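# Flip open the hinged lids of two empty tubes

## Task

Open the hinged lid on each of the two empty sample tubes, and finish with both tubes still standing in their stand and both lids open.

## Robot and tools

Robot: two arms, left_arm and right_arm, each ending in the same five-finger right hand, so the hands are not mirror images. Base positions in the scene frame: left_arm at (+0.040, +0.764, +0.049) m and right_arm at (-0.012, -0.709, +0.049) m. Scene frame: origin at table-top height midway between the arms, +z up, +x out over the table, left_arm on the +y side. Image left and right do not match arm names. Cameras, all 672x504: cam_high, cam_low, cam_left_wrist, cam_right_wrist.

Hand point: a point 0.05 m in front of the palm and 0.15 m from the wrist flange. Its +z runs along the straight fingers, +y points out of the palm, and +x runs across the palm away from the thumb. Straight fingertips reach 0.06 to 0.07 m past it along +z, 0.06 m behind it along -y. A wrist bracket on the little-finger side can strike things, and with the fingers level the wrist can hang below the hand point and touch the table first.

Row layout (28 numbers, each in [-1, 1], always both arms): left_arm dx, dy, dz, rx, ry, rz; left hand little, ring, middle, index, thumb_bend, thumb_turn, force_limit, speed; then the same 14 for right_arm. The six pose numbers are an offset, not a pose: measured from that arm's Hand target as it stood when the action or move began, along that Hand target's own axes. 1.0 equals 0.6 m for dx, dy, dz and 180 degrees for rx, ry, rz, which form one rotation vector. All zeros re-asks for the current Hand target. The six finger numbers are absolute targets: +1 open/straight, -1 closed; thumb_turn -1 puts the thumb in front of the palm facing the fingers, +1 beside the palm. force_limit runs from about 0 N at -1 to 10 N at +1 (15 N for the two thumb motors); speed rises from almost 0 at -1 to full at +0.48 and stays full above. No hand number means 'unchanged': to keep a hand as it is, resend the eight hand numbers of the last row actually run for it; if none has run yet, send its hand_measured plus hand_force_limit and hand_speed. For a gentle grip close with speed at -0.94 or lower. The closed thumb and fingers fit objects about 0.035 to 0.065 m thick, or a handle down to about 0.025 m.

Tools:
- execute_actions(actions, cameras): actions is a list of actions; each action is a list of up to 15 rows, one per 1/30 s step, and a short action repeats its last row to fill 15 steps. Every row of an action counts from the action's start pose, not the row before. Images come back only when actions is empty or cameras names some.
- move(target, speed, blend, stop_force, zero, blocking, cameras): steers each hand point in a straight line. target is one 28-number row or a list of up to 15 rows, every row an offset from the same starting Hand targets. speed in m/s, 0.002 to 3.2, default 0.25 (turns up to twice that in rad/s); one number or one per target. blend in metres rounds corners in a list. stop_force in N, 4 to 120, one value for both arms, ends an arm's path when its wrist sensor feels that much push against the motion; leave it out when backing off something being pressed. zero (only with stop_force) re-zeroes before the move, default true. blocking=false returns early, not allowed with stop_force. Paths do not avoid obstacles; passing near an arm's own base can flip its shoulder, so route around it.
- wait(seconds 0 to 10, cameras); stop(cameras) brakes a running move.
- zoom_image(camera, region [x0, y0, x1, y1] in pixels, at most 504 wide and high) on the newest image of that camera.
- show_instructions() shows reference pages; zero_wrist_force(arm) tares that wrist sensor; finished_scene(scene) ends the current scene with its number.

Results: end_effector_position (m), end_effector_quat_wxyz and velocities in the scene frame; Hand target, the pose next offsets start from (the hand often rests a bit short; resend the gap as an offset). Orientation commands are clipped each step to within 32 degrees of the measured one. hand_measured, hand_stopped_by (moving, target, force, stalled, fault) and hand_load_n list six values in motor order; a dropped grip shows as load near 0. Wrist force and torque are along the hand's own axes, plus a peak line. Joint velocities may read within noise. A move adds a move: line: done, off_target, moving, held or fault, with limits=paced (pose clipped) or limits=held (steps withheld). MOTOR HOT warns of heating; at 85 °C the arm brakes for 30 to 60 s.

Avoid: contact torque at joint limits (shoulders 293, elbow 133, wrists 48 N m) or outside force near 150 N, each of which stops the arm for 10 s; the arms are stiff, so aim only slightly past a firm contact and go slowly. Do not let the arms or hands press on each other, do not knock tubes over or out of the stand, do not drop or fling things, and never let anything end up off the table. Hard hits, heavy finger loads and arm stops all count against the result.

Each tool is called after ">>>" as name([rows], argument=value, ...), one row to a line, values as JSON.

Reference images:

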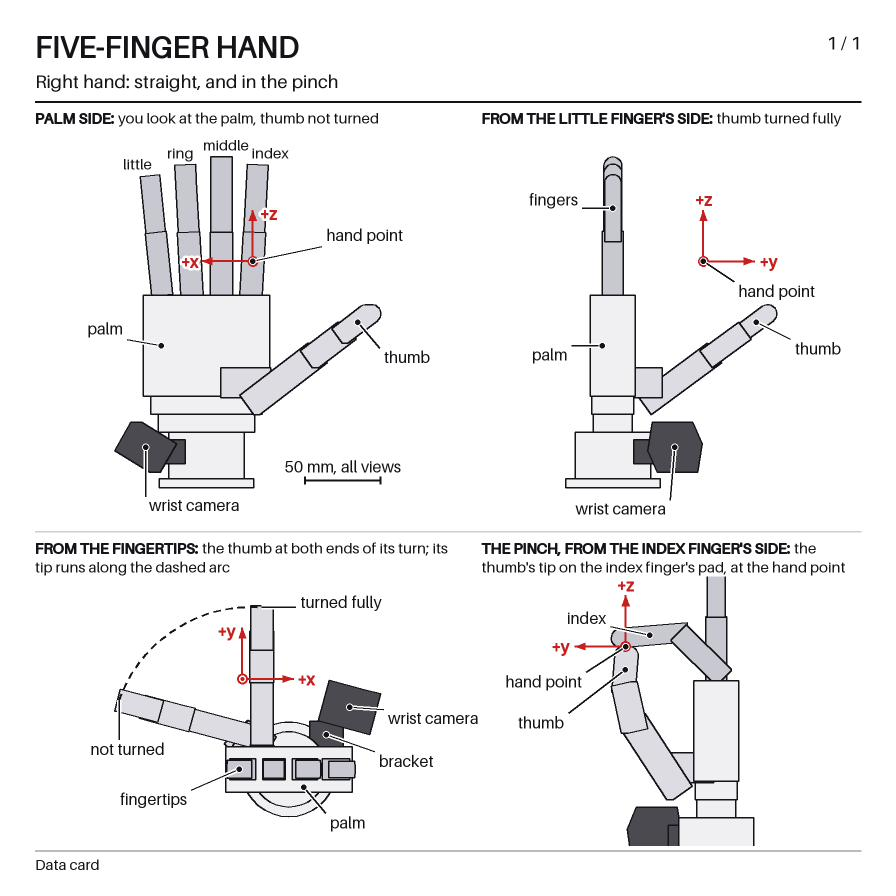

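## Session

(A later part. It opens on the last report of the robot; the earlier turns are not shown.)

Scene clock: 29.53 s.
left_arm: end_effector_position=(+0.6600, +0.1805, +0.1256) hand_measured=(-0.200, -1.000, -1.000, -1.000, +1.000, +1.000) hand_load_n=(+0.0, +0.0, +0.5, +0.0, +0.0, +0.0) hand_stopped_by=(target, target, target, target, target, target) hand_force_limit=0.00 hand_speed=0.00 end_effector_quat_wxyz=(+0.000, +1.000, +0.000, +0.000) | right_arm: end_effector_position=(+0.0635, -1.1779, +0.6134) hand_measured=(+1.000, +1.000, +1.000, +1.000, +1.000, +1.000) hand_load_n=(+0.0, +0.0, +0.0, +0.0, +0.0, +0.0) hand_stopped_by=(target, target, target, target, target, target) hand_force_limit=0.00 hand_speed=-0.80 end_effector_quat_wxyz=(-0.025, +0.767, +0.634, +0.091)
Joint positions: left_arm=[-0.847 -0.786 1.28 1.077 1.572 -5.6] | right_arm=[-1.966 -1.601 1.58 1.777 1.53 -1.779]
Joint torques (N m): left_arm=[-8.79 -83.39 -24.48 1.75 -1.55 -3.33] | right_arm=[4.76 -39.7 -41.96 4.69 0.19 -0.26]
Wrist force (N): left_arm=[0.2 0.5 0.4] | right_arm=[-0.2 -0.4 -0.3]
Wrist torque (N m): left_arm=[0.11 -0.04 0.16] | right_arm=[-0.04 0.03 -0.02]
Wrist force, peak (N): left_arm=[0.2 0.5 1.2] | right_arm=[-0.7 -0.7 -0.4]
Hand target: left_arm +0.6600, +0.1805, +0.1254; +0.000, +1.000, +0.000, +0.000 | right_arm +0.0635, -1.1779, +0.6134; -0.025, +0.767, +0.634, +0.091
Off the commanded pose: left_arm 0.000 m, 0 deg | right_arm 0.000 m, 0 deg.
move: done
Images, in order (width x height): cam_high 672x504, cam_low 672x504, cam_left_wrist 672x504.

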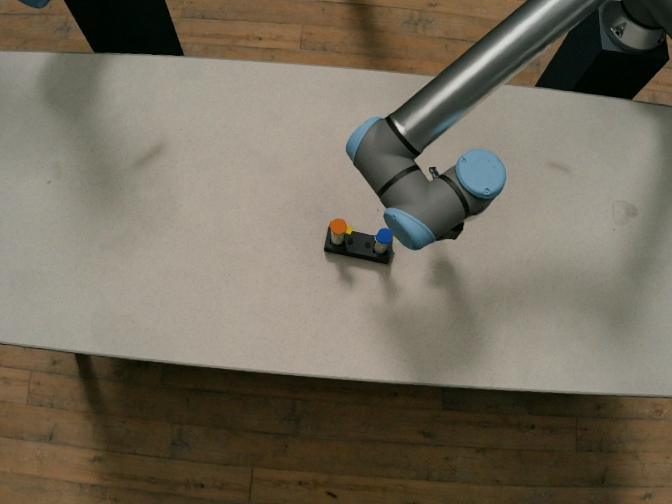

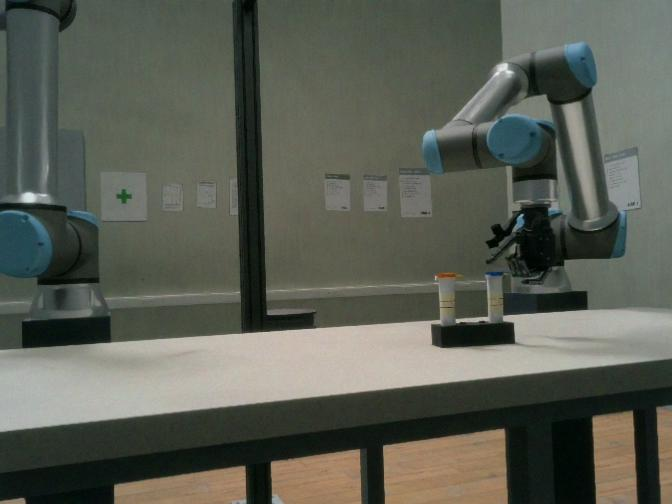

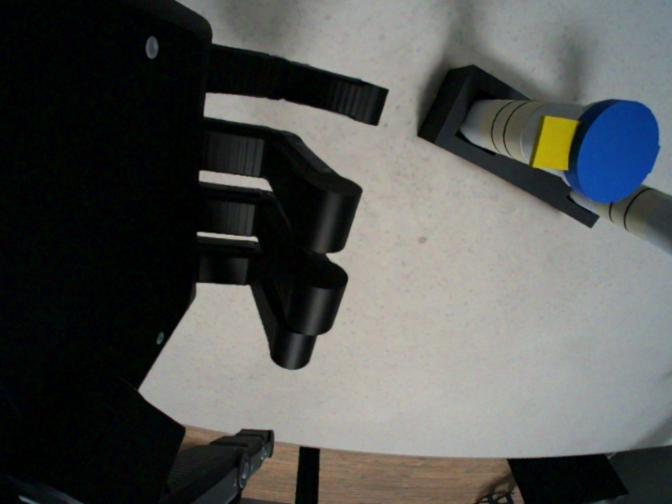

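>>> move([
  [-0.0067,0.05,0,0,0,0,-0.2,-1,-1,-1,1,1,0,0,0,0,0,0,0,0,1,1,1,1,1,1,0,-0.8],
], speed=0.08, cameras=["cam_high","cam_low","cam_left_wrist"])

>>> zoom_image(camera="cam_low", region=[450, 240, 550, 340])

>>> zoom_image(camera="cam_left_wrist", region=[300, 20, 600, 240])

Scene clock: 33.07 s.
left_arm: end_effector_position=(+0.6560, +0.1506, +0.1255) hand_measured=(-0.200, -1.000, -1.000, -1.000, +1.000, +1.000) hand_load_n=(+0.0, +0.0, +0.0, +0.0, +0.0, +0.0) hand_stopped_by=(target, target, target, target, target, target) hand_force_limit=0.00 hand_speed=0.00 end_effector_quat_wxyz=(+0.000, +1.000, +0.000, +0.000) | right_arm: end_effector_position=(+0.0635, -1.1779, +0.6134) hand_measured=(+1.000, +1.000, +1.000, +1.000, +1.000, +1.000) hand_load_n=(+0.0, +0.0, +0.0, +0.0, +0.0, +0.0) hand_stopped_by=(target, target, target, target, target, target) hand_force_limit=0.00 hand_speed=-0.80 end_effector_quat_wxyz=(-0.025, +0.767, +0.634, +0.091)
Joint positions: left_arm=[-0.874 -0.761 1.233 1.098 1.572 -5.627] | right_arm=[-1.966 -1.601 1.58 1.777 1.53 -1.779]
Joint torques (N m): left_arm=[-10.53 -85.7 -42.34 6.45 1.79 -3.05] | right_arm=[2.71 -38.61 -40.84 5.31 -0.05 -0.12]
Wrist force (N): left_arm=[0.1 0.5 0.1] | right_arm=[-0.4 -0.1 -0.4]
Wrist torque (N m): left_arm=[0.13 -0.03 0.16] | right_arm=[0.00 0.07 -0.03]
Wrist force, peak (N): left_arm=[0.2 1.2 0.5] | right_arm=[-0.3 -0.2 -0.8]
Hand target: left_arm +0.6560, +0.1505, +0.1255; +0.000, +1.000, +0.000, +0.000 | right_arm +0.0635, -1.1779, +0.6134; -0.025, +0.767, +0.634, +0.091
Off the commanded pose: left_arm 0.000 m, 0 deg | right_arm 0.000 m, 0 deg.
move: done
Images, in order (width x height): cam_high 672x504, cam_low 672x504, cam_left_wrist 672x504.

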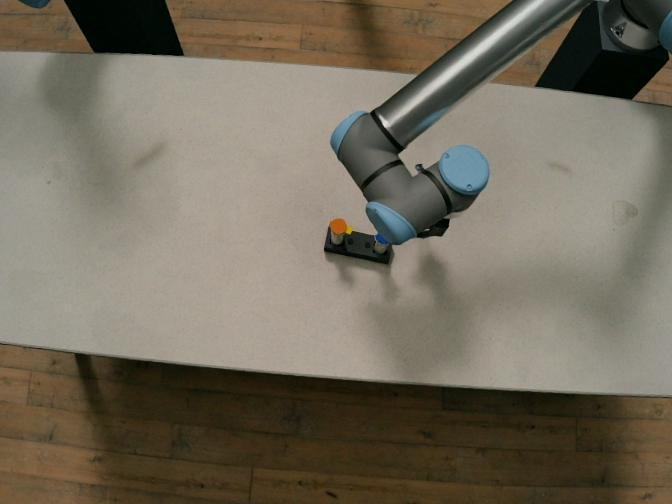

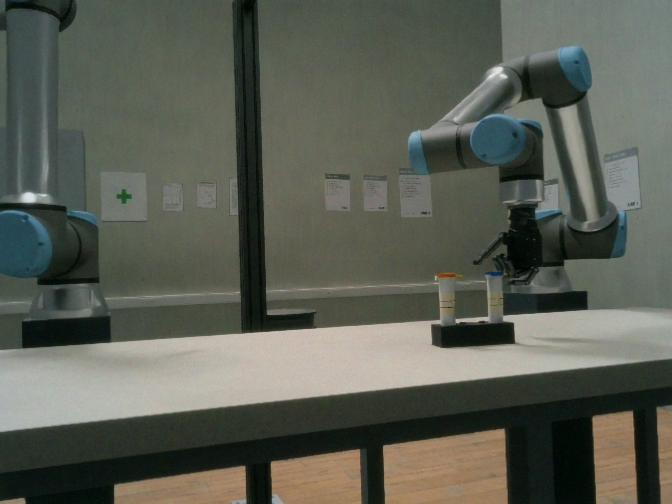

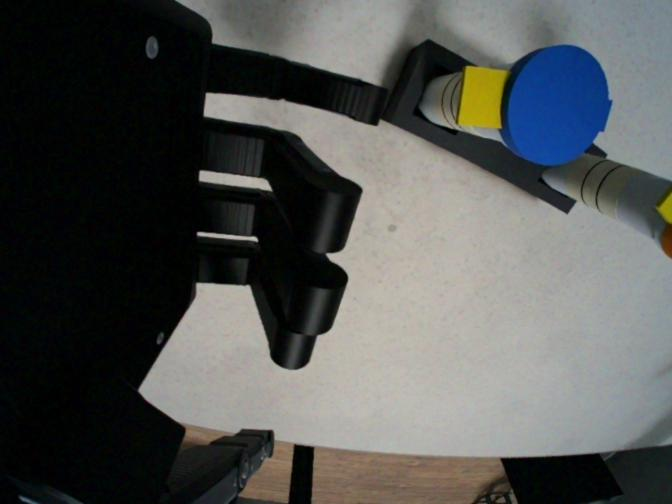

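Scaled by 5.040 from the camera's 672x504 image, which has a finer 960x720 frame.

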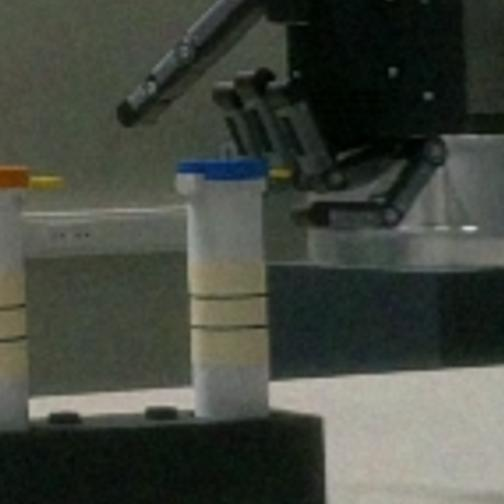

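Scaled by 1.680 from the camera's 672x504 image, which has a finer 960x720 frame.

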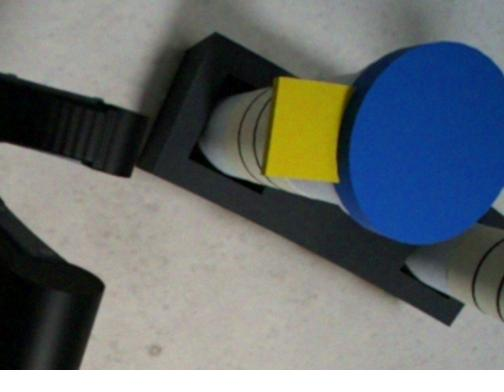

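>>> zoom_image(camera="cam_high", region=[330, 190, 470, 280])

Scaled by 3.600 from the camera's 672x504 image, which has a finer 960x720 frame.

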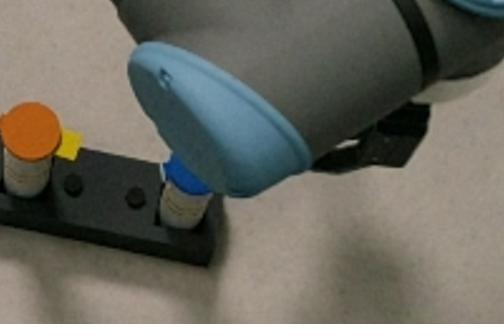

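>>> move([
  [0.0133,0.02,0,0,0,0,-0.2,-1,-1,-1,1,1,0,0,0,0,0,0,0,0,1,1,1,1,1,1,0,-0.8],
], speed=0.08, cameras=["cam_low","cam_left_wrist"])

>>> zoom_image(camera="cam_low", region=[450, 240, 550, 340])

>>> zoom_image(camera="cam_left_wrist", region=[300, 20, 600, 240])

Scene clock: 36.77 s.
left_arm: end_effector_position=(+0.6639, +0.1385, +0.1255) hand_measured=(-0.200, -1.000, -1.000, -1.000, +1.000, +1.000) hand_load_n=(+0.0, +0.5, +0.0, +0.0, +0.0, +0.0) hand_stopped_by=(target, target, target, target, target, target) hand_force_limit=0.00 hand_speed=0.00 end_effector_quat_wxyz=(+0.000, +1.000, +0.000, +0.000) | right_arm: end_effector_position=(+0.0635, -1.1779, +0.6134) hand_measured=(+1.000, +1.000, +1.000, +1.000, +1.000, +1.000) hand_load_n=(+0.0, +0.0, +0.0, +0.0, +0.0, +0.0) hand_stopped_by=(target, target, target, target, target, target) hand_force_limit=0.00 hand_speed=-0.80 end_effector_quat_wxyz=(-0.025, +0.767, +0.634, +0.091)
Joint positions: left_arm=[-0.875 -0.739 1.192 1.118 1.572 -5.628] | right_arm=[-1.966 -1.601 1.58 1.777 1.53 -1.779]
Joint torques (N m): left_arm=[-12.11 -87.49 -40.17 7.54 1.13 -3.29] | right_arm=[1.64 -37.38 -40.38 5.21 0.4 -0.26]
Wrist force (N): left_arm=[0.3 0.5 0.3] | right_arm=[0.0 -0.6 -0.3]
Wrist torque (N m): left_arm=[0.12 -0.06 0.16] | right_arm=[-0.07 0.00 -0.02]
Wrist force, peak (N): left_arm=[0.2 1.0 0.4] | right_arm=[-0.5 -0.4 -0.7]
Hand target: left_arm +0.6640, +0.1385, +0.1255; +0.000, +1.000, +0.000, +0.000 | right_arm +0.0635, -1.1779, +0.6134; -0.025, +0.767, +0.634, +0.091
Off the commanded pose: left_arm 0.000 m, 0 deg | right_arm 0.000 m, 0 deg.
move: done
Images, in order (width x height): cam_low 672x504, cam_left_wrist 672x504.

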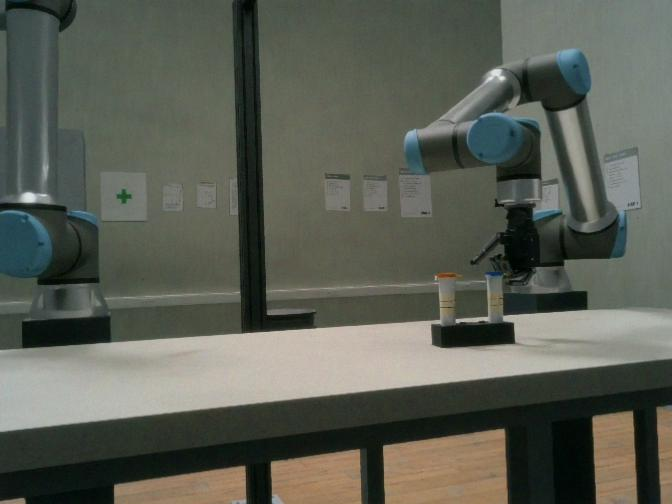

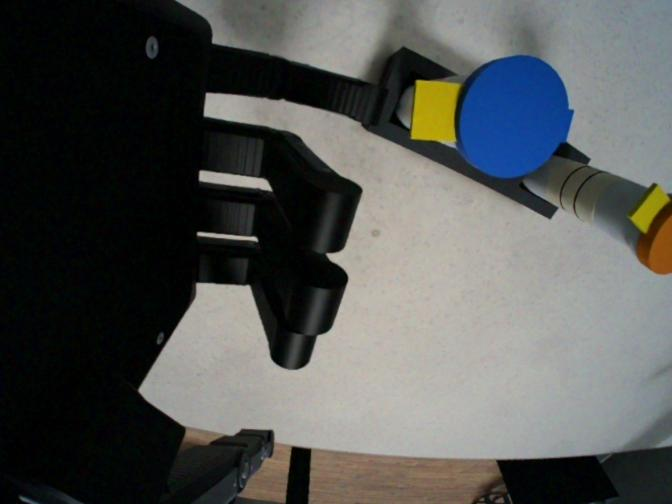

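Scaled by 5.040 from the camera's 672x504 image, which has a finer 960x720 frame.

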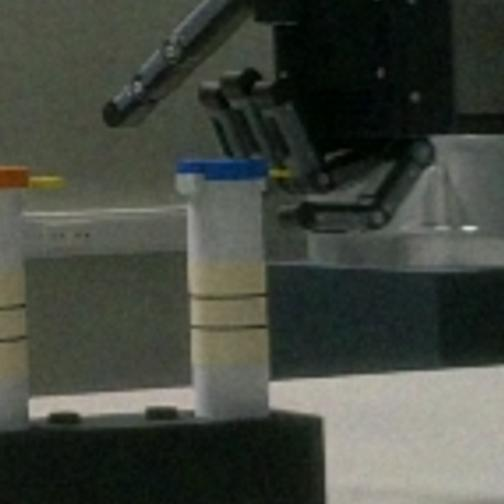

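Scaled by 1.680 from the camera's 672x504 image, which has a finer 960x720 frame.

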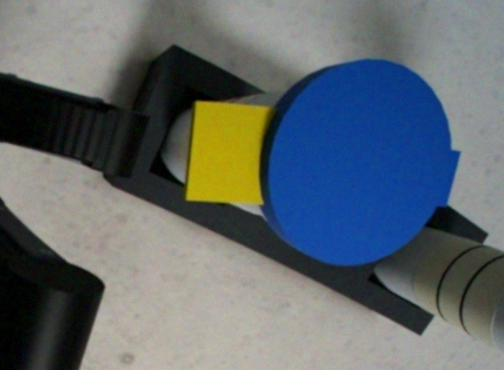

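>>> move([
  [0.004,0.0233,0,0,0,0,-0.2,-1,-1,-1,1,1,0,0,0,0,0,0,0,0,1,1,1,1,1,1,0,-0.8],
], speed=0.08, cameras=["cam_low","cam_left_wrist"])

>>> zoom_image(camera="cam_low", region=[450, 240, 550, 340])

>>> zoom_image(camera="cam_left_wrist", region=[300, 20, 600, 240])

Scene clock: 41.83 s.
left_arm: end_effector_position=(+0.6664, +0.1246, +0.1255) hand_measured=(-0.200, -1.000, -1.000, -1.000, +1.000, +1.000) hand_load_n=(+0.0, +0.0, +0.0, +0.0, +0.0, +0.0) hand_stopped_by=(target, target, target, target, target, target) hand_force_limit=0.00 hand_speed=0.00 end_effector_quat_wxyz=(+0.000, +1.000, +0.000, +0.000) | right_arm: end_effector_position=(+0.0635, -1.1779, +0.6134) hand_measured=(+1.000, +1.000, +1.000, +1.000, +1.000, +1.000) hand_load_n=(+0.0, +0.0, +0.0, +0.0, +0.0, +0.0) hand_stopped_by=(target, target, target, target, target, target) hand_force_limit=0.00 hand_speed=-0.80 end_effector_quat_wxyz=(-0.025, +0.767, +0.634, +0.091)
Joint positions: left_arm=[-0.883 -0.721 1.158 1.134 1.572 -5.636] | right_arm=[-1.966 -1.601 1.58 1.777 1.53 -1.779]
Joint torques (N m): left_arm=[-13.52 -81.68 -42.16 7.18 0.69 -3.41] | right_arm=[-0.22 -37.78 -41.6 5.74 -0.11 -0.28]
Wrist force (N): left_arm=[0.3 0.4 0.4] | right_arm=[-0.2 -0.4 -0.6]
Wrist torque (N m): left_arm=[0.11 -0.05 0.16] | right_arm=[-0.02 0.05 -0.02]
Wrist force, peak (N): left_arm=[0.1 0.8 0.6] | right_arm=[-0.1 -0.2 -0.9]
Hand target: left_arm +0.6664, +0.1245, +0.1255; +0.000, +1.000, +0.000, +0.000 | right_arm +0.0635, -1.1779, +0.6134; -0.025, +0.767, +0.634, +0.091
Off the commanded pose: left_arm 0.000 m, 0 deg | right_arm 0.000 m, 0 deg.
move: done
Images, in order (width x height): cam_low 672x504, cam_left_wrist 672x504.

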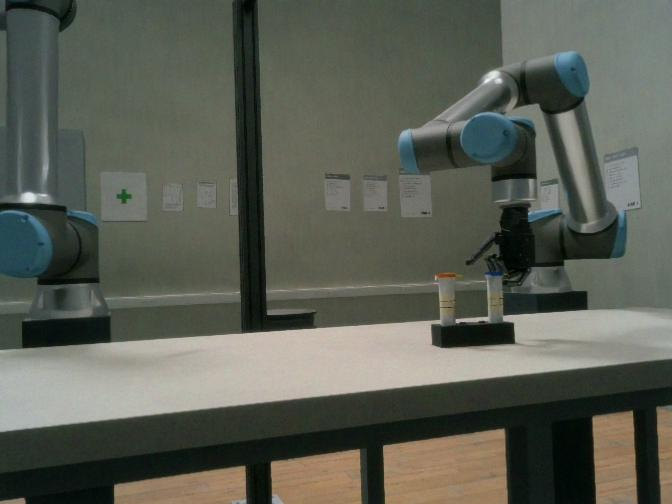

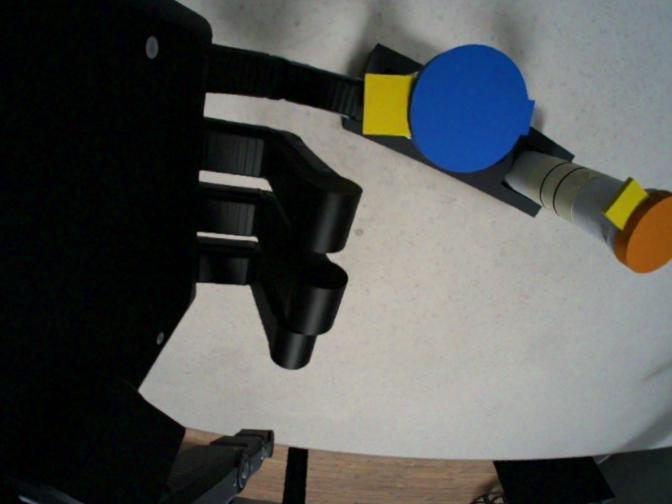

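Scaled by 5.040 from the camera's 672x504 image, which has a finer 960x720 frame.

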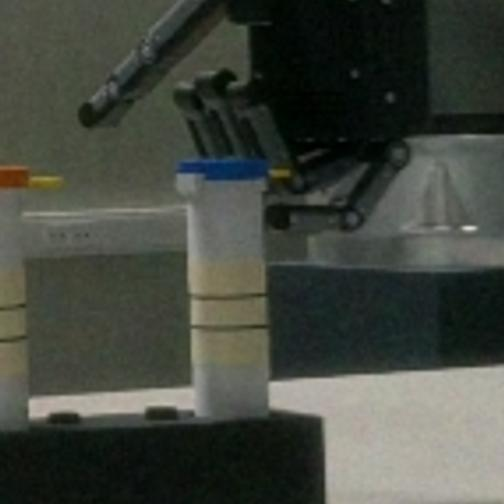

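Scaled by 1.680 from the camera's 672x504 image, which has a finer 960x720 frame.

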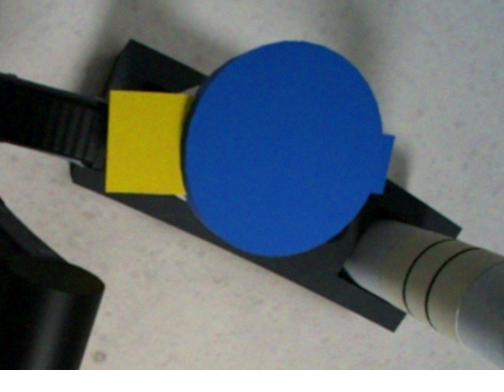

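>>> move([
  [0.0,0.0075,0,0,0,0,-0.2,-1,-1,-1,1,1,0,0,0,0,0,0,0,0,1,1,1,1,1,1,0,-0.8],
], speed=0.05)

>>> zero_wrist_force(arm="left_arm")

>>> move([
  [0.0,0.0,-0.035,0,0,0,-0.2,-1,-1,-1,1,1,0,0,0,0,0,0,0,0,1,1,1,1,1,1,0,-0.8],
], speed=0.01, stop_force=4, cameras=["cam_low","cam_left_wrist"])

>>> zoom_image(camera="cam_low", region=[450, 240, 550, 340])

>>> zoom_image(camera="cam_left_wrist", region=[300, 20, 600, 240])

Scene clock: 43.53 s.
left_arm: end_effector_position=(+0.6664, +0.1201, +0.1255) hand_measured=(-0.200, -1.000, -1.000, -1.000, +1.000, +1.000) hand_load_n=(+0.0, +0.0, +0.0, +0.0, +0.0, +0.0) hand_stopped_by=(target, target, target, target, target, target) hand_force_limit=0.00 hand_speed=0.00 end_effector_quat_wxyz=(+0.000, +1.000, +0.000, +0.000) | right_arm: end_effector_position=(+0.0635, -1.1779, +0.6134) hand_measured=(+1.000, +1.000, +1.000, +1.000, +1.000, +1.000) hand_load_n=(+0.0, +0.0, +0.0, +0.0, +0.0, +0.0) hand_stopped_by=(target, target, target, target, target, target) hand_force_limit=0.00 hand_speed=-0.80 end_effector_quat_wxyz=(-0.025, +0.767, +0.634, +0.091)
Joint positions: left_arm=[-0.886 -0.716 1.149 1.138 1.572 -5.639] | right_arm=[-1.966 -1.601 1.58 1.777 1.53 -1.779]
Joint torques (N m): left_arm=[-12.68 -85.78 -44.48 6.54 0.06 -3.41] | right_arm=[2.09 -37.66 -41.8 5.31 0.12 -1.04]
Wrist force (N): left_arm=[0.3 0.3 0.3] | right_arm=[0.0 -0.4 -0.4]
Wrist torque (N m): left_arm=[0.10 -0.05 0.16] | right_arm=[-0.04 0.01 -0.01]
Wrist force, peak (N): left_arm=[0.3 0.7 0.3] | right_arm=[-0.3 -0.3 -0.8]
Hand target: left_arm +0.6664, +0.1200, +0.1255; +0.000, +1.000, +0.000, +0.000 | right_arm +0.0635, -1.1779, +0.6134; -0.025, +0.767, +0.634, +0.091
Off the commanded pose: left_arm 0.000 m, 0 deg | right_arm 0.000 m, 0 deg.
move: done

Wrist force sensor zeroed.

Scene clock: 46.53 s.
left_arm: end_effector_position=(+0.6664, +0.1200, +0.1465) hand_measured=(-0.200, -1.000, -1.000, -1.000, +1.000, +1.000) hand_load_n=(+0.5, +0.0, +0.0, +0.0, +0.0, +0.0) hand_stopped_by=(target, target, target, target, target, target) hand_force_limit=0.00 hand_speed=0.00 end_effector_quat_wxyz=(+0.000, +1.000, +0.000, +0.000) | right_arm: end_effector_position=(+0.0635, -1.1779, +0.6134) hand_measured=(+1.000, +1.000, +1.000, +1.000, +1.000, +1.000) hand_load_n=(+0.0, +0.0, +0.0, +0.0, +0.0, +0.0) hand_stopped_by=(target, target, target, target, target, target) hand_force_limit=0.00 hand_speed=-0.80 end_effector_quat_wxyz=(-0.025, +0.767, +0.634, +0.091)
Joint positions: left_arm=[-0.886 -0.732 1.137 1.165 1.572 -5.639] | right_arm=[-1.966 -1.601 1.58 1.777 1.53 -1.779]
Joint torques (N m): left_arm=[1.29 -110.77 -43.15 6.81 -1.19 0] | right_arm=[2 -41.04 -41.12 4.96 0.47 -0.62]
Wrist force (N, zeroed by zero_wrist_force on left_arm): left_arm=[0.0 0.0 0.0] | right_arm=[-0.3 -0.2 -0.3]
Wrist torque (N m, zeroed by zero_wrist_force on left_arm): left_arm=[0.02 0.00 0.00] | right_arm=[-0.02 0.06 -0.03]
Wrist force, peak (N, zeroed by zero_wrist_force on left_arm): left_arm=[-0.4 0.3 0.3] | right_arm=[-0.3 -0.2 -0.8]
Hand target: left_arm +0.6664, +0.1200, +0.1465; +0.000, +1.000, +0.000, +0.000 | right_arm +0.0635, -1.1779, +0.6134; -0.025, +0.767, +0.634, +0.091
Off the commanded pose: left_arm 0.000 m, 0 deg | right_arm 0.000 m, 0 deg.
move: done
Images, in order (width x height): cam_low 672x504, cam_left_wrist 672x504.

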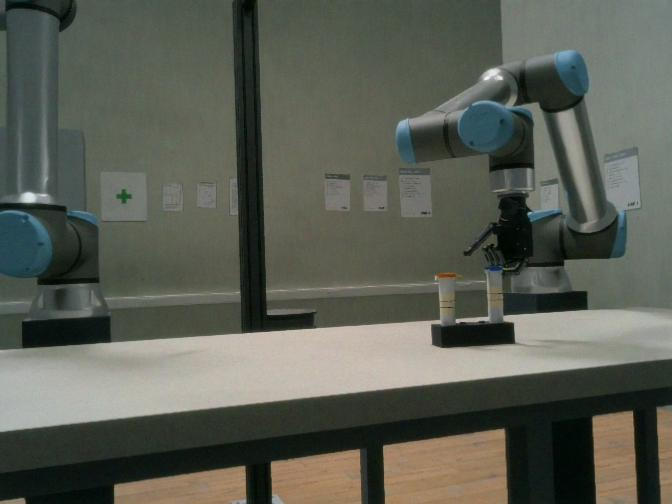

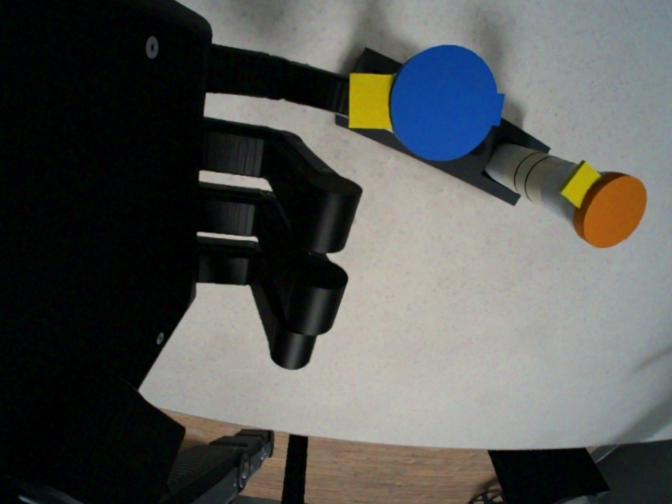

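Scaled by 5.040 from the camera's 672x504 image, which has a finer 960x720 frame.

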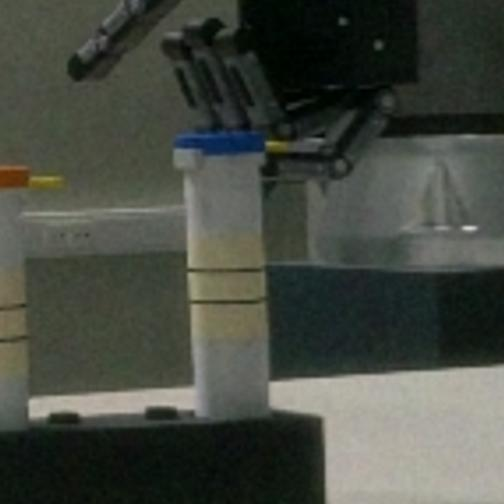

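Scaled by 1.680 from the camera's 672x504 image, which has a finer 960x720 frame.

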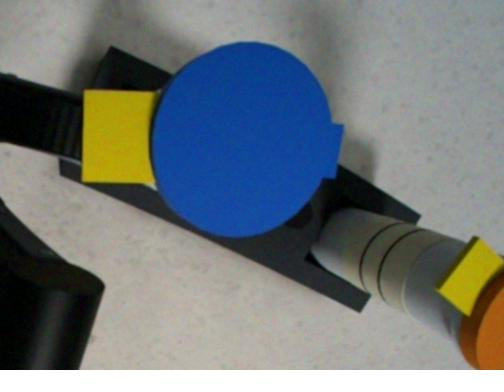

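>>> move([
  [0.0,0.0,0.035,0,0,0,-0.2,-1,-1,-1,1,1,0,0,0,0,0,0,0,0,1,1,1,1,1,1,0,-0.8],
], speed=0.02, cameras=["cam_low","cam_left_wrist"])

>>> zoom_image(camera="cam_low", region=[450, 240, 550, 340])

Scene clock: 66.60 s.
left_arm: end_effector_position=(+0.6664, +0.1200, +0.1257) hand_measured=(-0.200, -1.000, -1.000, -1.000, +1.000, +1.000) hand_load_n=(+0.0, +0.0, +0.0, +0.5, +0.0, +0.0) hand_stopped_by=(target, target, target, target, target, target) hand_force_limit=0.00 hand_speed=0.00 end_effector_quat_wxyz=(+0.000, +1.000, +0.000, +0.000) | right_arm: end_effector_position=(+0.0635, -1.1779, +0.6134) hand_measured=(+1.000, +1.000, +1.000, +1.000, +1.000, +1.000) hand_load_n=(+0.0, +0.5, +0.0, +0.0, +0.0, +0.0) hand_stopped_by=(target, target, target, target, target, target) hand_force_limit=0.00 hand_speed=-0.80 end_effector_quat_wxyz=(-0.025, +0.767, +0.634, +0.091)
Joint positions: left_arm=[-0.886 -0.716 1.148 1.138 1.572 -5.639] | right_arm=[-1.966 -1.601 1.58 1.777 1.53 -1.779]
Joint torques (N m): left_arm=[-3.77 -91.01 -24.98 1.93 -1.89 -0.24] | right_arm=[0.96 -37.49 -41.14 5.6 0.28 -0.99]
Wrist force (N, zeroed by zero_wrist_force on left_arm): left_arm=[-0.3 0.0 -0.1] | right_arm=[0.0 -0.2 -0.6]
Wrist torque (N m, zeroed by zero_wrist_force on left_arm): left_arm=[0.02 0.04 -0.02] | right_arm=[0.00 0.01 -0.01]
Wrist force, peak (N, zeroed by zero_wrist_force on left_arm): left_arm=[0.0 -0.1 0.5] | right_arm=[0.0 -0.6 -0.8]
Hand target: left_arm +0.6664, +0.1200, +0.1255; +0.000, +1.000, +0.000, +0.000 | right_arm +0.0635, -1.1779, +0.6134; -0.025, +0.767, +0.634, +0.091
Off the commanded pose: left_arm 0.000 m, 0 deg | right_arm 0.000 m, 0 deg.
move: done
Images, in order (width x height): cam_low 672x504, cam_left_wrist 672x504.

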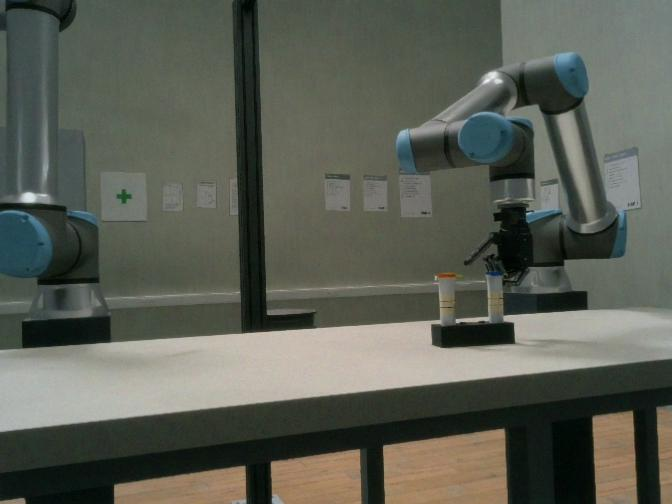

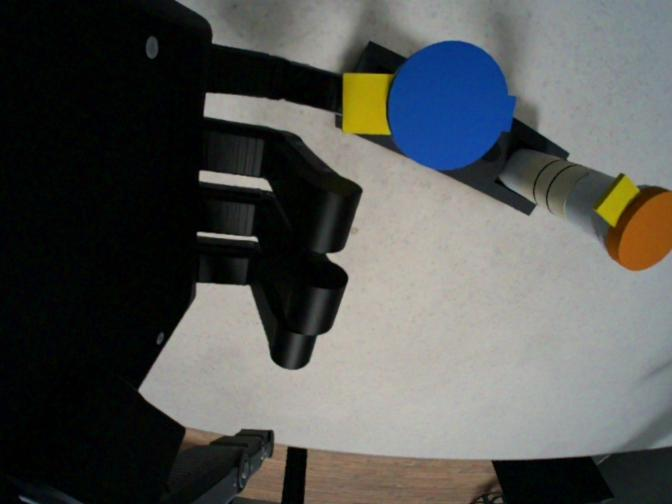

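Scaled by 5.040 from the camera's 672x504 image, which has a finer 960x720 frame.

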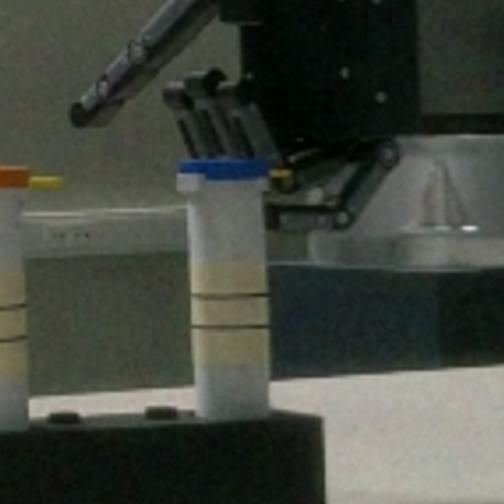

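>>> move([
  [0,-0.1,0,0,0,0,-0.2,-1,-1,-1,1,1,0,0,0.354,0.2874,0.1804,0.0348,-0.0064,-0.3069,1,1,1,1,1,1,0,-0.8],
  [0,-0.1667,-0.25,0,0,0,-0.2,-1,-1,-1,1,1,0,0,0.708,0.5747,0.3607,0.0695,-0.0127,-0.6138,1,1,1,1,1,1,0,-0.8],
], speed=0.3, blend=[0.02,0])

Scene clock: 72.93 s.
left_arm: end_effector_position=(+0.6664, +0.2201, +0.2754) hand_measured=(-0.200, -1.000, -1.000, -1.000, +1.000, +1.000) hand_load_n=(+0.0, +0.0, +0.0, +0.0, +0.0, +0.0) hand_stopped_by=(target, target, target, target, target, target) hand_force_limit=0.00 hand_speed=0.00 end_effector_quat_wxyz=(+0.000, +1.000, +0.000, +0.000) | right_arm: end_effector_position=(+0.5000, -0.8002, +0.5001) hand_measured=(+1.000, +1.000, +1.000, +1.000, +1.000, +1.000) hand_load_n=(+0.0, +0.0, +0.0, +0.0, +0.0, +0.0) hand_stopped_by=(target, target, target, target, target, target) hand_force_limit=0.00 hand_speed=-0.80 end_effector_quat_wxyz=(+0.000, -0.087, +0.996, +0.000)
Joint positions: left_arm=[-0.81 -0.918 1.227 1.261 1.572 -5.562] | right_arm=[-0.651 -1.506 1.636 1.441 1.571 -2.395]
Joint torques (N m): left_arm=[9.15 -100.15 -44.48 6.84 2.08 3.12] | right_arm=[14.84 -28.12 -48.04 2.12 3.62 -2.81]
Wrist force (N, zeroed by zero_wrist_force on left_arm): left_arm=[0.3 0.0 -0.2] | right_arm=[-1.0 -0.7 -0.2]
Wrist torque (N m, zeroed by zero_wrist_force on left_arm): left_arm=[0.00 -0.03 -0.21] | right_arm=[0.07 0.13 0.04]
Wrist force, peak (N, zeroed by zero_wrist_force on left_arm): left_arm=[-0.1 -0.1 -0.8] | right_arm=[-2.3 -0.3 -0.1]
Hand target: left_arm +0.6664, +0.2201, +0.2754; +0.000, +1.000, +0.000, +0.000 | right_arm +0.5001, -0.8002, +0.5001; +0.000, -0.087, +0.996, +0.000
Off the commanded pose: left_arm 0.000 m, 0 deg | right_arm 0.000 m, 0 deg.
move: done

>>> move([
  [0,0,0,0,0,0,-0.2,-1,-1,-1,1,1,0,0,-0.1302,0.7386,0.1667,0,-0.3889,0,1,1,1,1,1,1,0,-0.8],
], speed=0.3, cameras=["all"])

Scene clock: 76.37 s.
left_arm: end_effector_position=(+0.6664, +0.2202, +0.2754) hand_measured=(-0.200, -1.000, -1.000, -1.000, +1.000, +1.000) hand_load_n=(+0.0, +0.0, +0.0, +0.0, +0.0, +0.0) hand_stopped_by=(target, target, target, target, target, target) hand_force_limit=0.00 hand_speed=0.00 end_effector_quat_wxyz=(+0.000, +1.000, +0.000, +0.000) | right_arm: end_effector_position=(+0.5001, -0.3502, +0.4001) hand_measured=(+1.000, +1.000, +1.000, +1.000, +1.000, +1.000) hand_load_n=(+0.0, +0.0, +0.0, +0.0, -0.5, +0.0) hand_stopped_by=(target, target, target, target, target, target) hand_force_limit=0.00 hand_speed=-0.80 end_effector_quat_wxyz=(+0.571, -0.071, +0.816, +0.050)
Joint positions: left_arm=[-0.81 -0.918 1.227 1.261 1.572 -5.562] | right_arm=[0.269 -1.818 2.268 -0.099 1.661 -1.538]
Joint torques (N m): left_arm=[9.6 -99.64 -43.98 6.71 1.99 3.29] | right_arm=[13.45 -0.78 -34.19 -2.38 3.56 2.27]
Wrist force (N, zeroed by zero_wrist_force on left_arm): left_arm=[-0.1 -0.1 -0.1] | right_arm=[-2.8 -0.9 1.2]
Wrist torque (N m, zeroed by zero_wrist_force on left_arm): left_arm=[-0.03 0.02 -0.24] | right_arm=[-0.20 -0.03 -0.68]
Wrist force, peak (N, zeroed by zero_wrist_force on left_arm): left_arm=[-0.2 -0.3 -0.4] | right_arm=[-3.7 -1.3 0.8]
Hand target: left_arm +0.6664, +0.2201, +0.2754; +0.000, +1.000, +0.000, +0.000 | right_arm +0.5001, -0.3502, +0.4001; +0.571, -0.071, +0.816, +0.050
Off the commanded pose: left_arm 0.000 m, 0 deg | right_arm 0.000 m, 0 deg.
move: done

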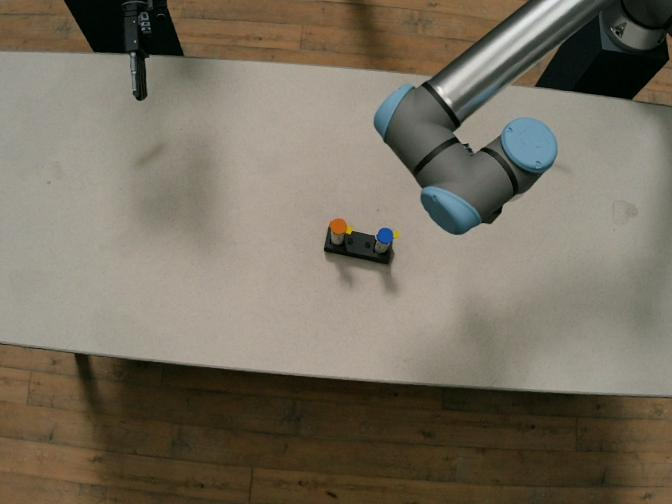

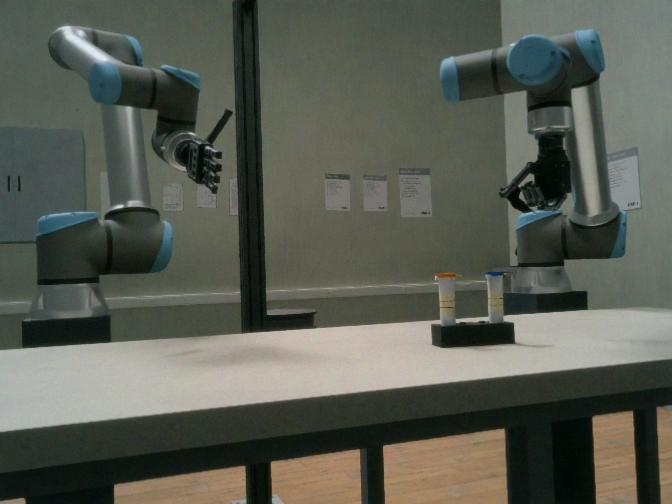

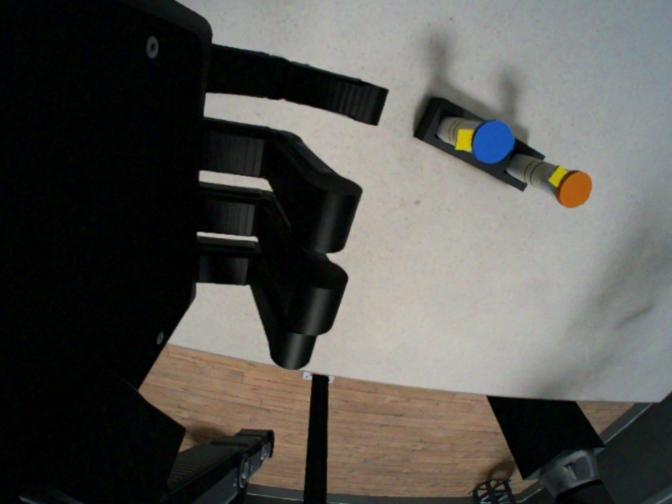

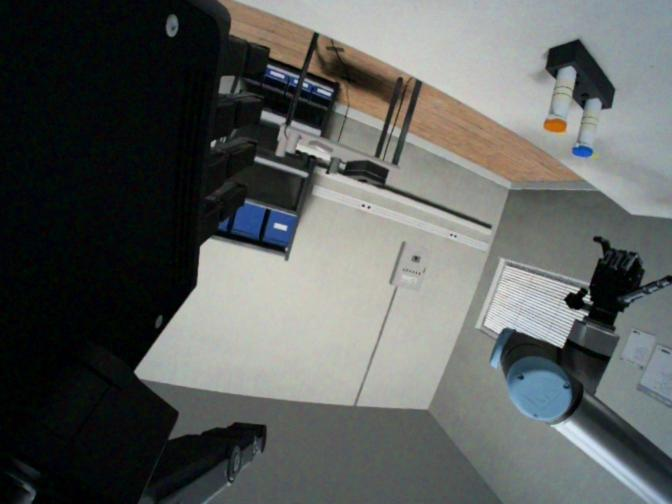

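>>> move([
  [0,0,0,0,0,0,-0.2,-1,-1,-1,1,1,0,0,0.2399,0.6392,0.3153,0,0,0,-1,-1,1,1,1,-1,0,0],
], speed=0.25, cameras=["cam_high","cam_low","cam_right_wrist"])

Scene clock: 79.27 s.
left_arm: end_effector_position=(+0.6664, +0.2202, +0.2754) hand_measured=(-0.200, -1.000, -1.000, -1.000, +1.000, +1.000) hand_load_n=(+0.0, +0.0, +0.0, +0.0, +0.0, +0.0) hand_stopped_by=(target, target, target, target, target, target) hand_force_limit=0.00 hand_speed=0.00 end_effector_quat_wxyz=(+0.000, +1.000, +0.000, +0.000) | right_arm: end_effector_position=(+0.5601, +0.0497, +0.2001) hand_measured=(-1.000, -1.000, +1.000, +1.000, +1.000, -1.000) hand_load_n=(+0.0, +0.5, +0.0, +0.0, +0.0, +0.0) hand_stopped_by=(target, target, target, target, target, target) hand_force_limit=0.00 hand_speed=0.00 end_effector_quat_wxyz=(+0.571, -0.071, +0.816, +0.050)
Joint positions: left_arm=[-0.81 -0.918 1.227 1.261 1.572 -5.562] | right_arm=[0.867 -1.003 1.719 -0.274 2.216 -1.293]
Joint torques (N m): left_arm=[9.43 -100.04 -43.97 6.64 1.92 3.2] | right_arm=[15.86 -60.17 -42.57 2.21 4.54 2.73]
Wrist force (N, zeroed by zero_wrist_force on left_arm): left_arm=[-0.2 0.0 -0.2] | right_arm=[-3.0 -1.4 1.4]
Wrist torque (N m, zeroed by zero_wrist_force on left_arm): left_arm=[-0.01 0.04 -0.24] | right_arm=[-0.23 -0.10 -0.67]
Wrist force, peak (N, zeroed by zero_wrist_force on left_arm): left_arm=[0.0 -0.5 -0.3] | right_arm=[-3.5 -1.9 1.2]
Hand target: left_arm +0.6664, +0.2201, +0.2754; +0.000, +1.000, +0.000, +0.000 | right_arm +0.5601, +0.0498, +0.2001; +0.571, -0.071, +0.816, +0.050
Off the commanded pose: left_arm 0.000 m, 0 deg | right_arm 0.000 m, 0 deg.
move: done
Images, in order (width x height): cam_high 672x504, cam_low 672x504, cam_right_wrist 672x504.

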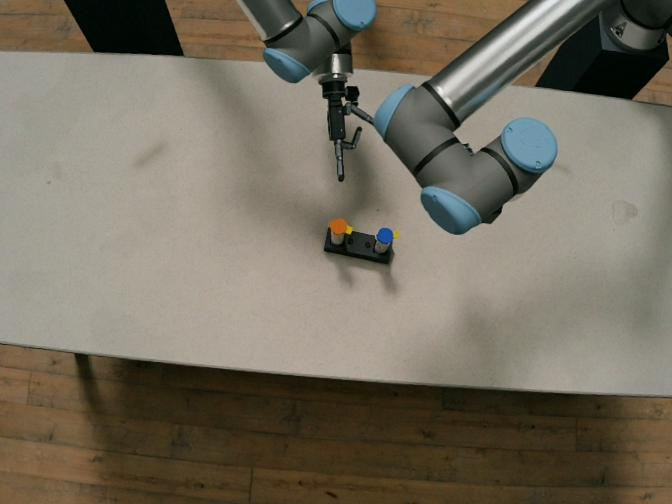

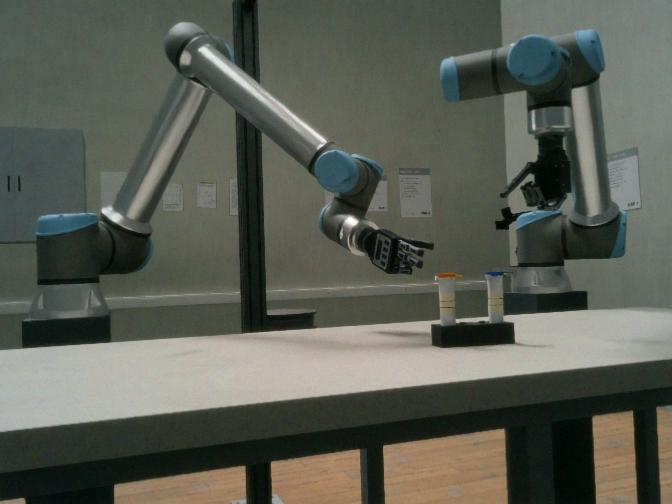

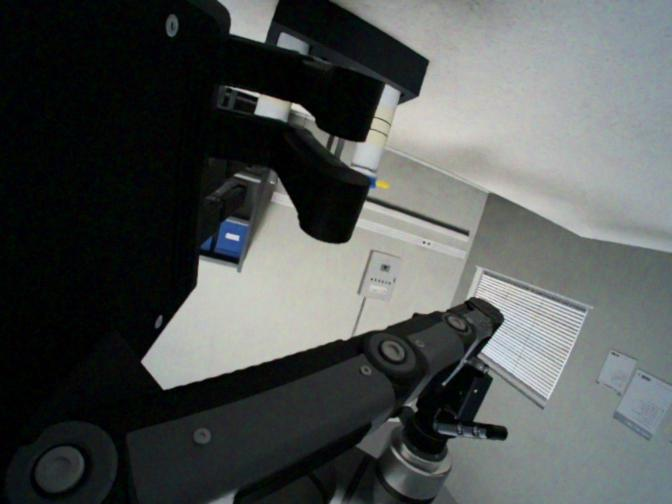

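>>> move([
  [0,0,0,0,0,0,-0.2,-1,-1,-1,1,1,0,0,0.0817,0.0787,0.1166,0,0,0,-1,-1,1,1,1,-1,0,0],
], speed=0.15, cameras=["cam_high","cam_low","cam_right_wrist"])

>>> zoom_image(camera="cam_high", region=[310, 160, 450, 280])

>>> zoom_image(camera="cam_low", region=[420, 240, 540, 360])

Scene clock: 81.40 s.
left_arm: end_effector_position=(+0.6664, +0.2202, +0.2754) hand_measured=(-0.200, -1.000, -1.000, -1.000, +1.000, +1.000) hand_load_n=(+0.0, +0.0, +0.5, +0.0, +0.0, +0.0) hand_stopped_by=(target, target, target, target, target, target) hand_force_limit=0.00 hand_speed=0.00 end_effector_quat_wxyz=(+0.000, +1.000, +0.000, +0.000) | right_arm: end_effector_position=(+0.6000, +0.1047, +0.1302) hand_measured=(-1.000, -1.000, +1.000, +1.000, +1.000, -1.000) hand_load_n=(+0.0, +0.0, +0.0, +0.0, +0.0, -0.5) hand_stopped_by=(target, target, target, target, target, target) hand_force_limit=0.00 hand_speed=0.00 end_effector_quat_wxyz=(+0.571, -0.071, +0.816, +0.050)
Joint positions: left_arm=[-0.81 -0.918 1.227 1.261 1.572 -5.562] | right_arm=[0.874 -0.842 1.582 -0.296 2.222 -1.29]
Joint torques (N m): left_arm=[9.83 -99.6 -43.91 6.69 2.1 3.09] | right_arm=[13.59 -74.15 -42.93 1.68 4.21 3.02]
Wrist force (N, zeroed by zero_wrist_force on left_arm): left_arm=[-0.1 0.1 0.0] | right_arm=[-2.4 -1.0 1.5]
Wrist torque (N m, zeroed by zero_wrist_force on left_arm): left_arm=[-0.01 0.02 -0.23] | right_arm=[-0.18 -0.18 -0.67]
Wrist force, peak (N, zeroed by zero_wrist_force on left_arm): left_arm=[-0.2 -0.5 -0.1] | right_arm=[-3.6 -1.2 1.8]
Hand target: left_arm +0.6664, +0.2201, +0.2754; +0.000, +1.000, +0.000, +0.000 | right_arm +0.6001, +0.1048, +0.1301; +0.571, -0.071, +0.816, +0.050
Off the commanded pose: left_arm 0.000 m, 0 deg | right_arm 0.000 m, 0 deg.
move: done
Images, in order (width x height): cam_high 672x504, cam_low 672x504, cam_right_wrist 672x504.

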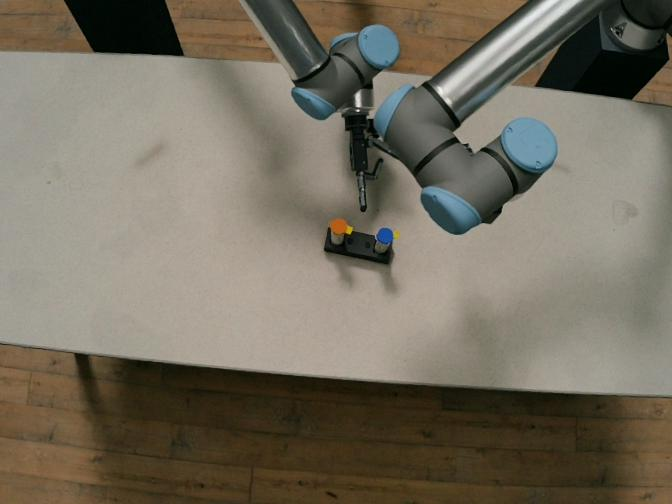

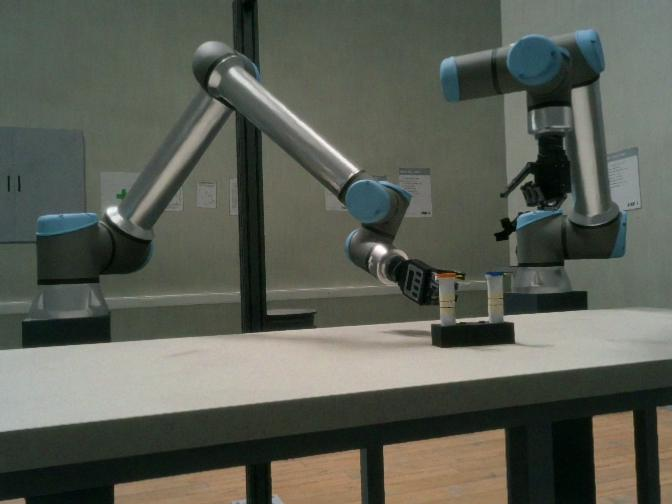

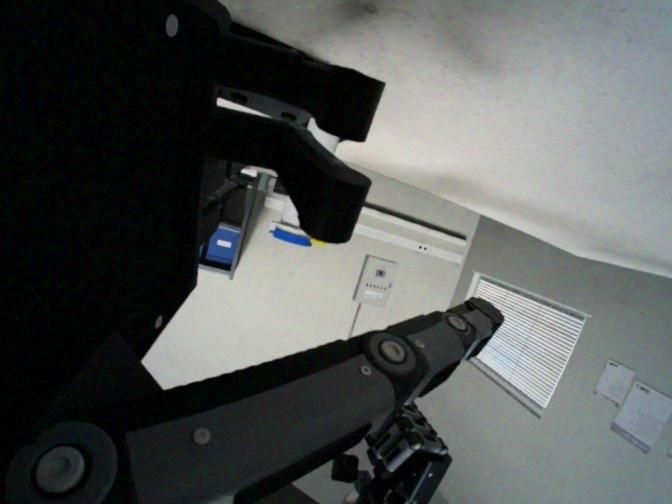

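Scaled by 3.600 from the camera's 672x504 image, which has a finer 960x720 frame.

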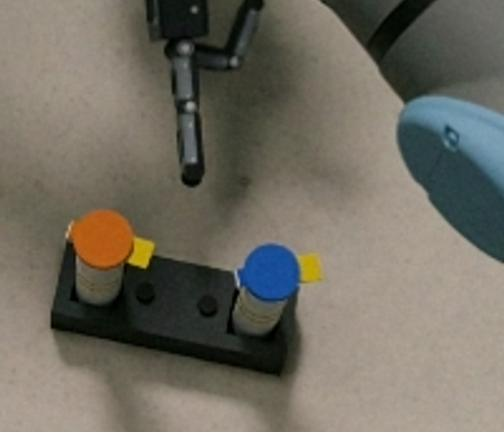

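Scaled by 4.200 from the camera's 672x504 image, which has a finer 960x720 frame.

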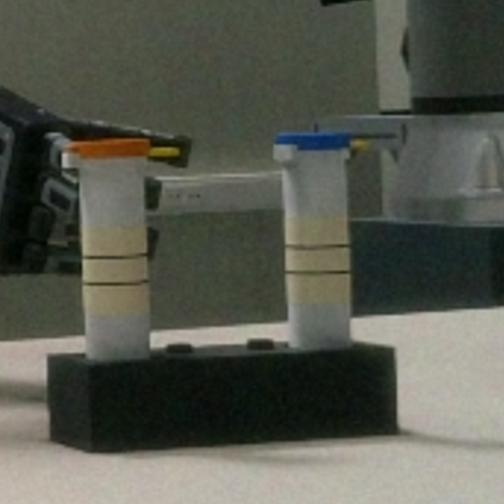

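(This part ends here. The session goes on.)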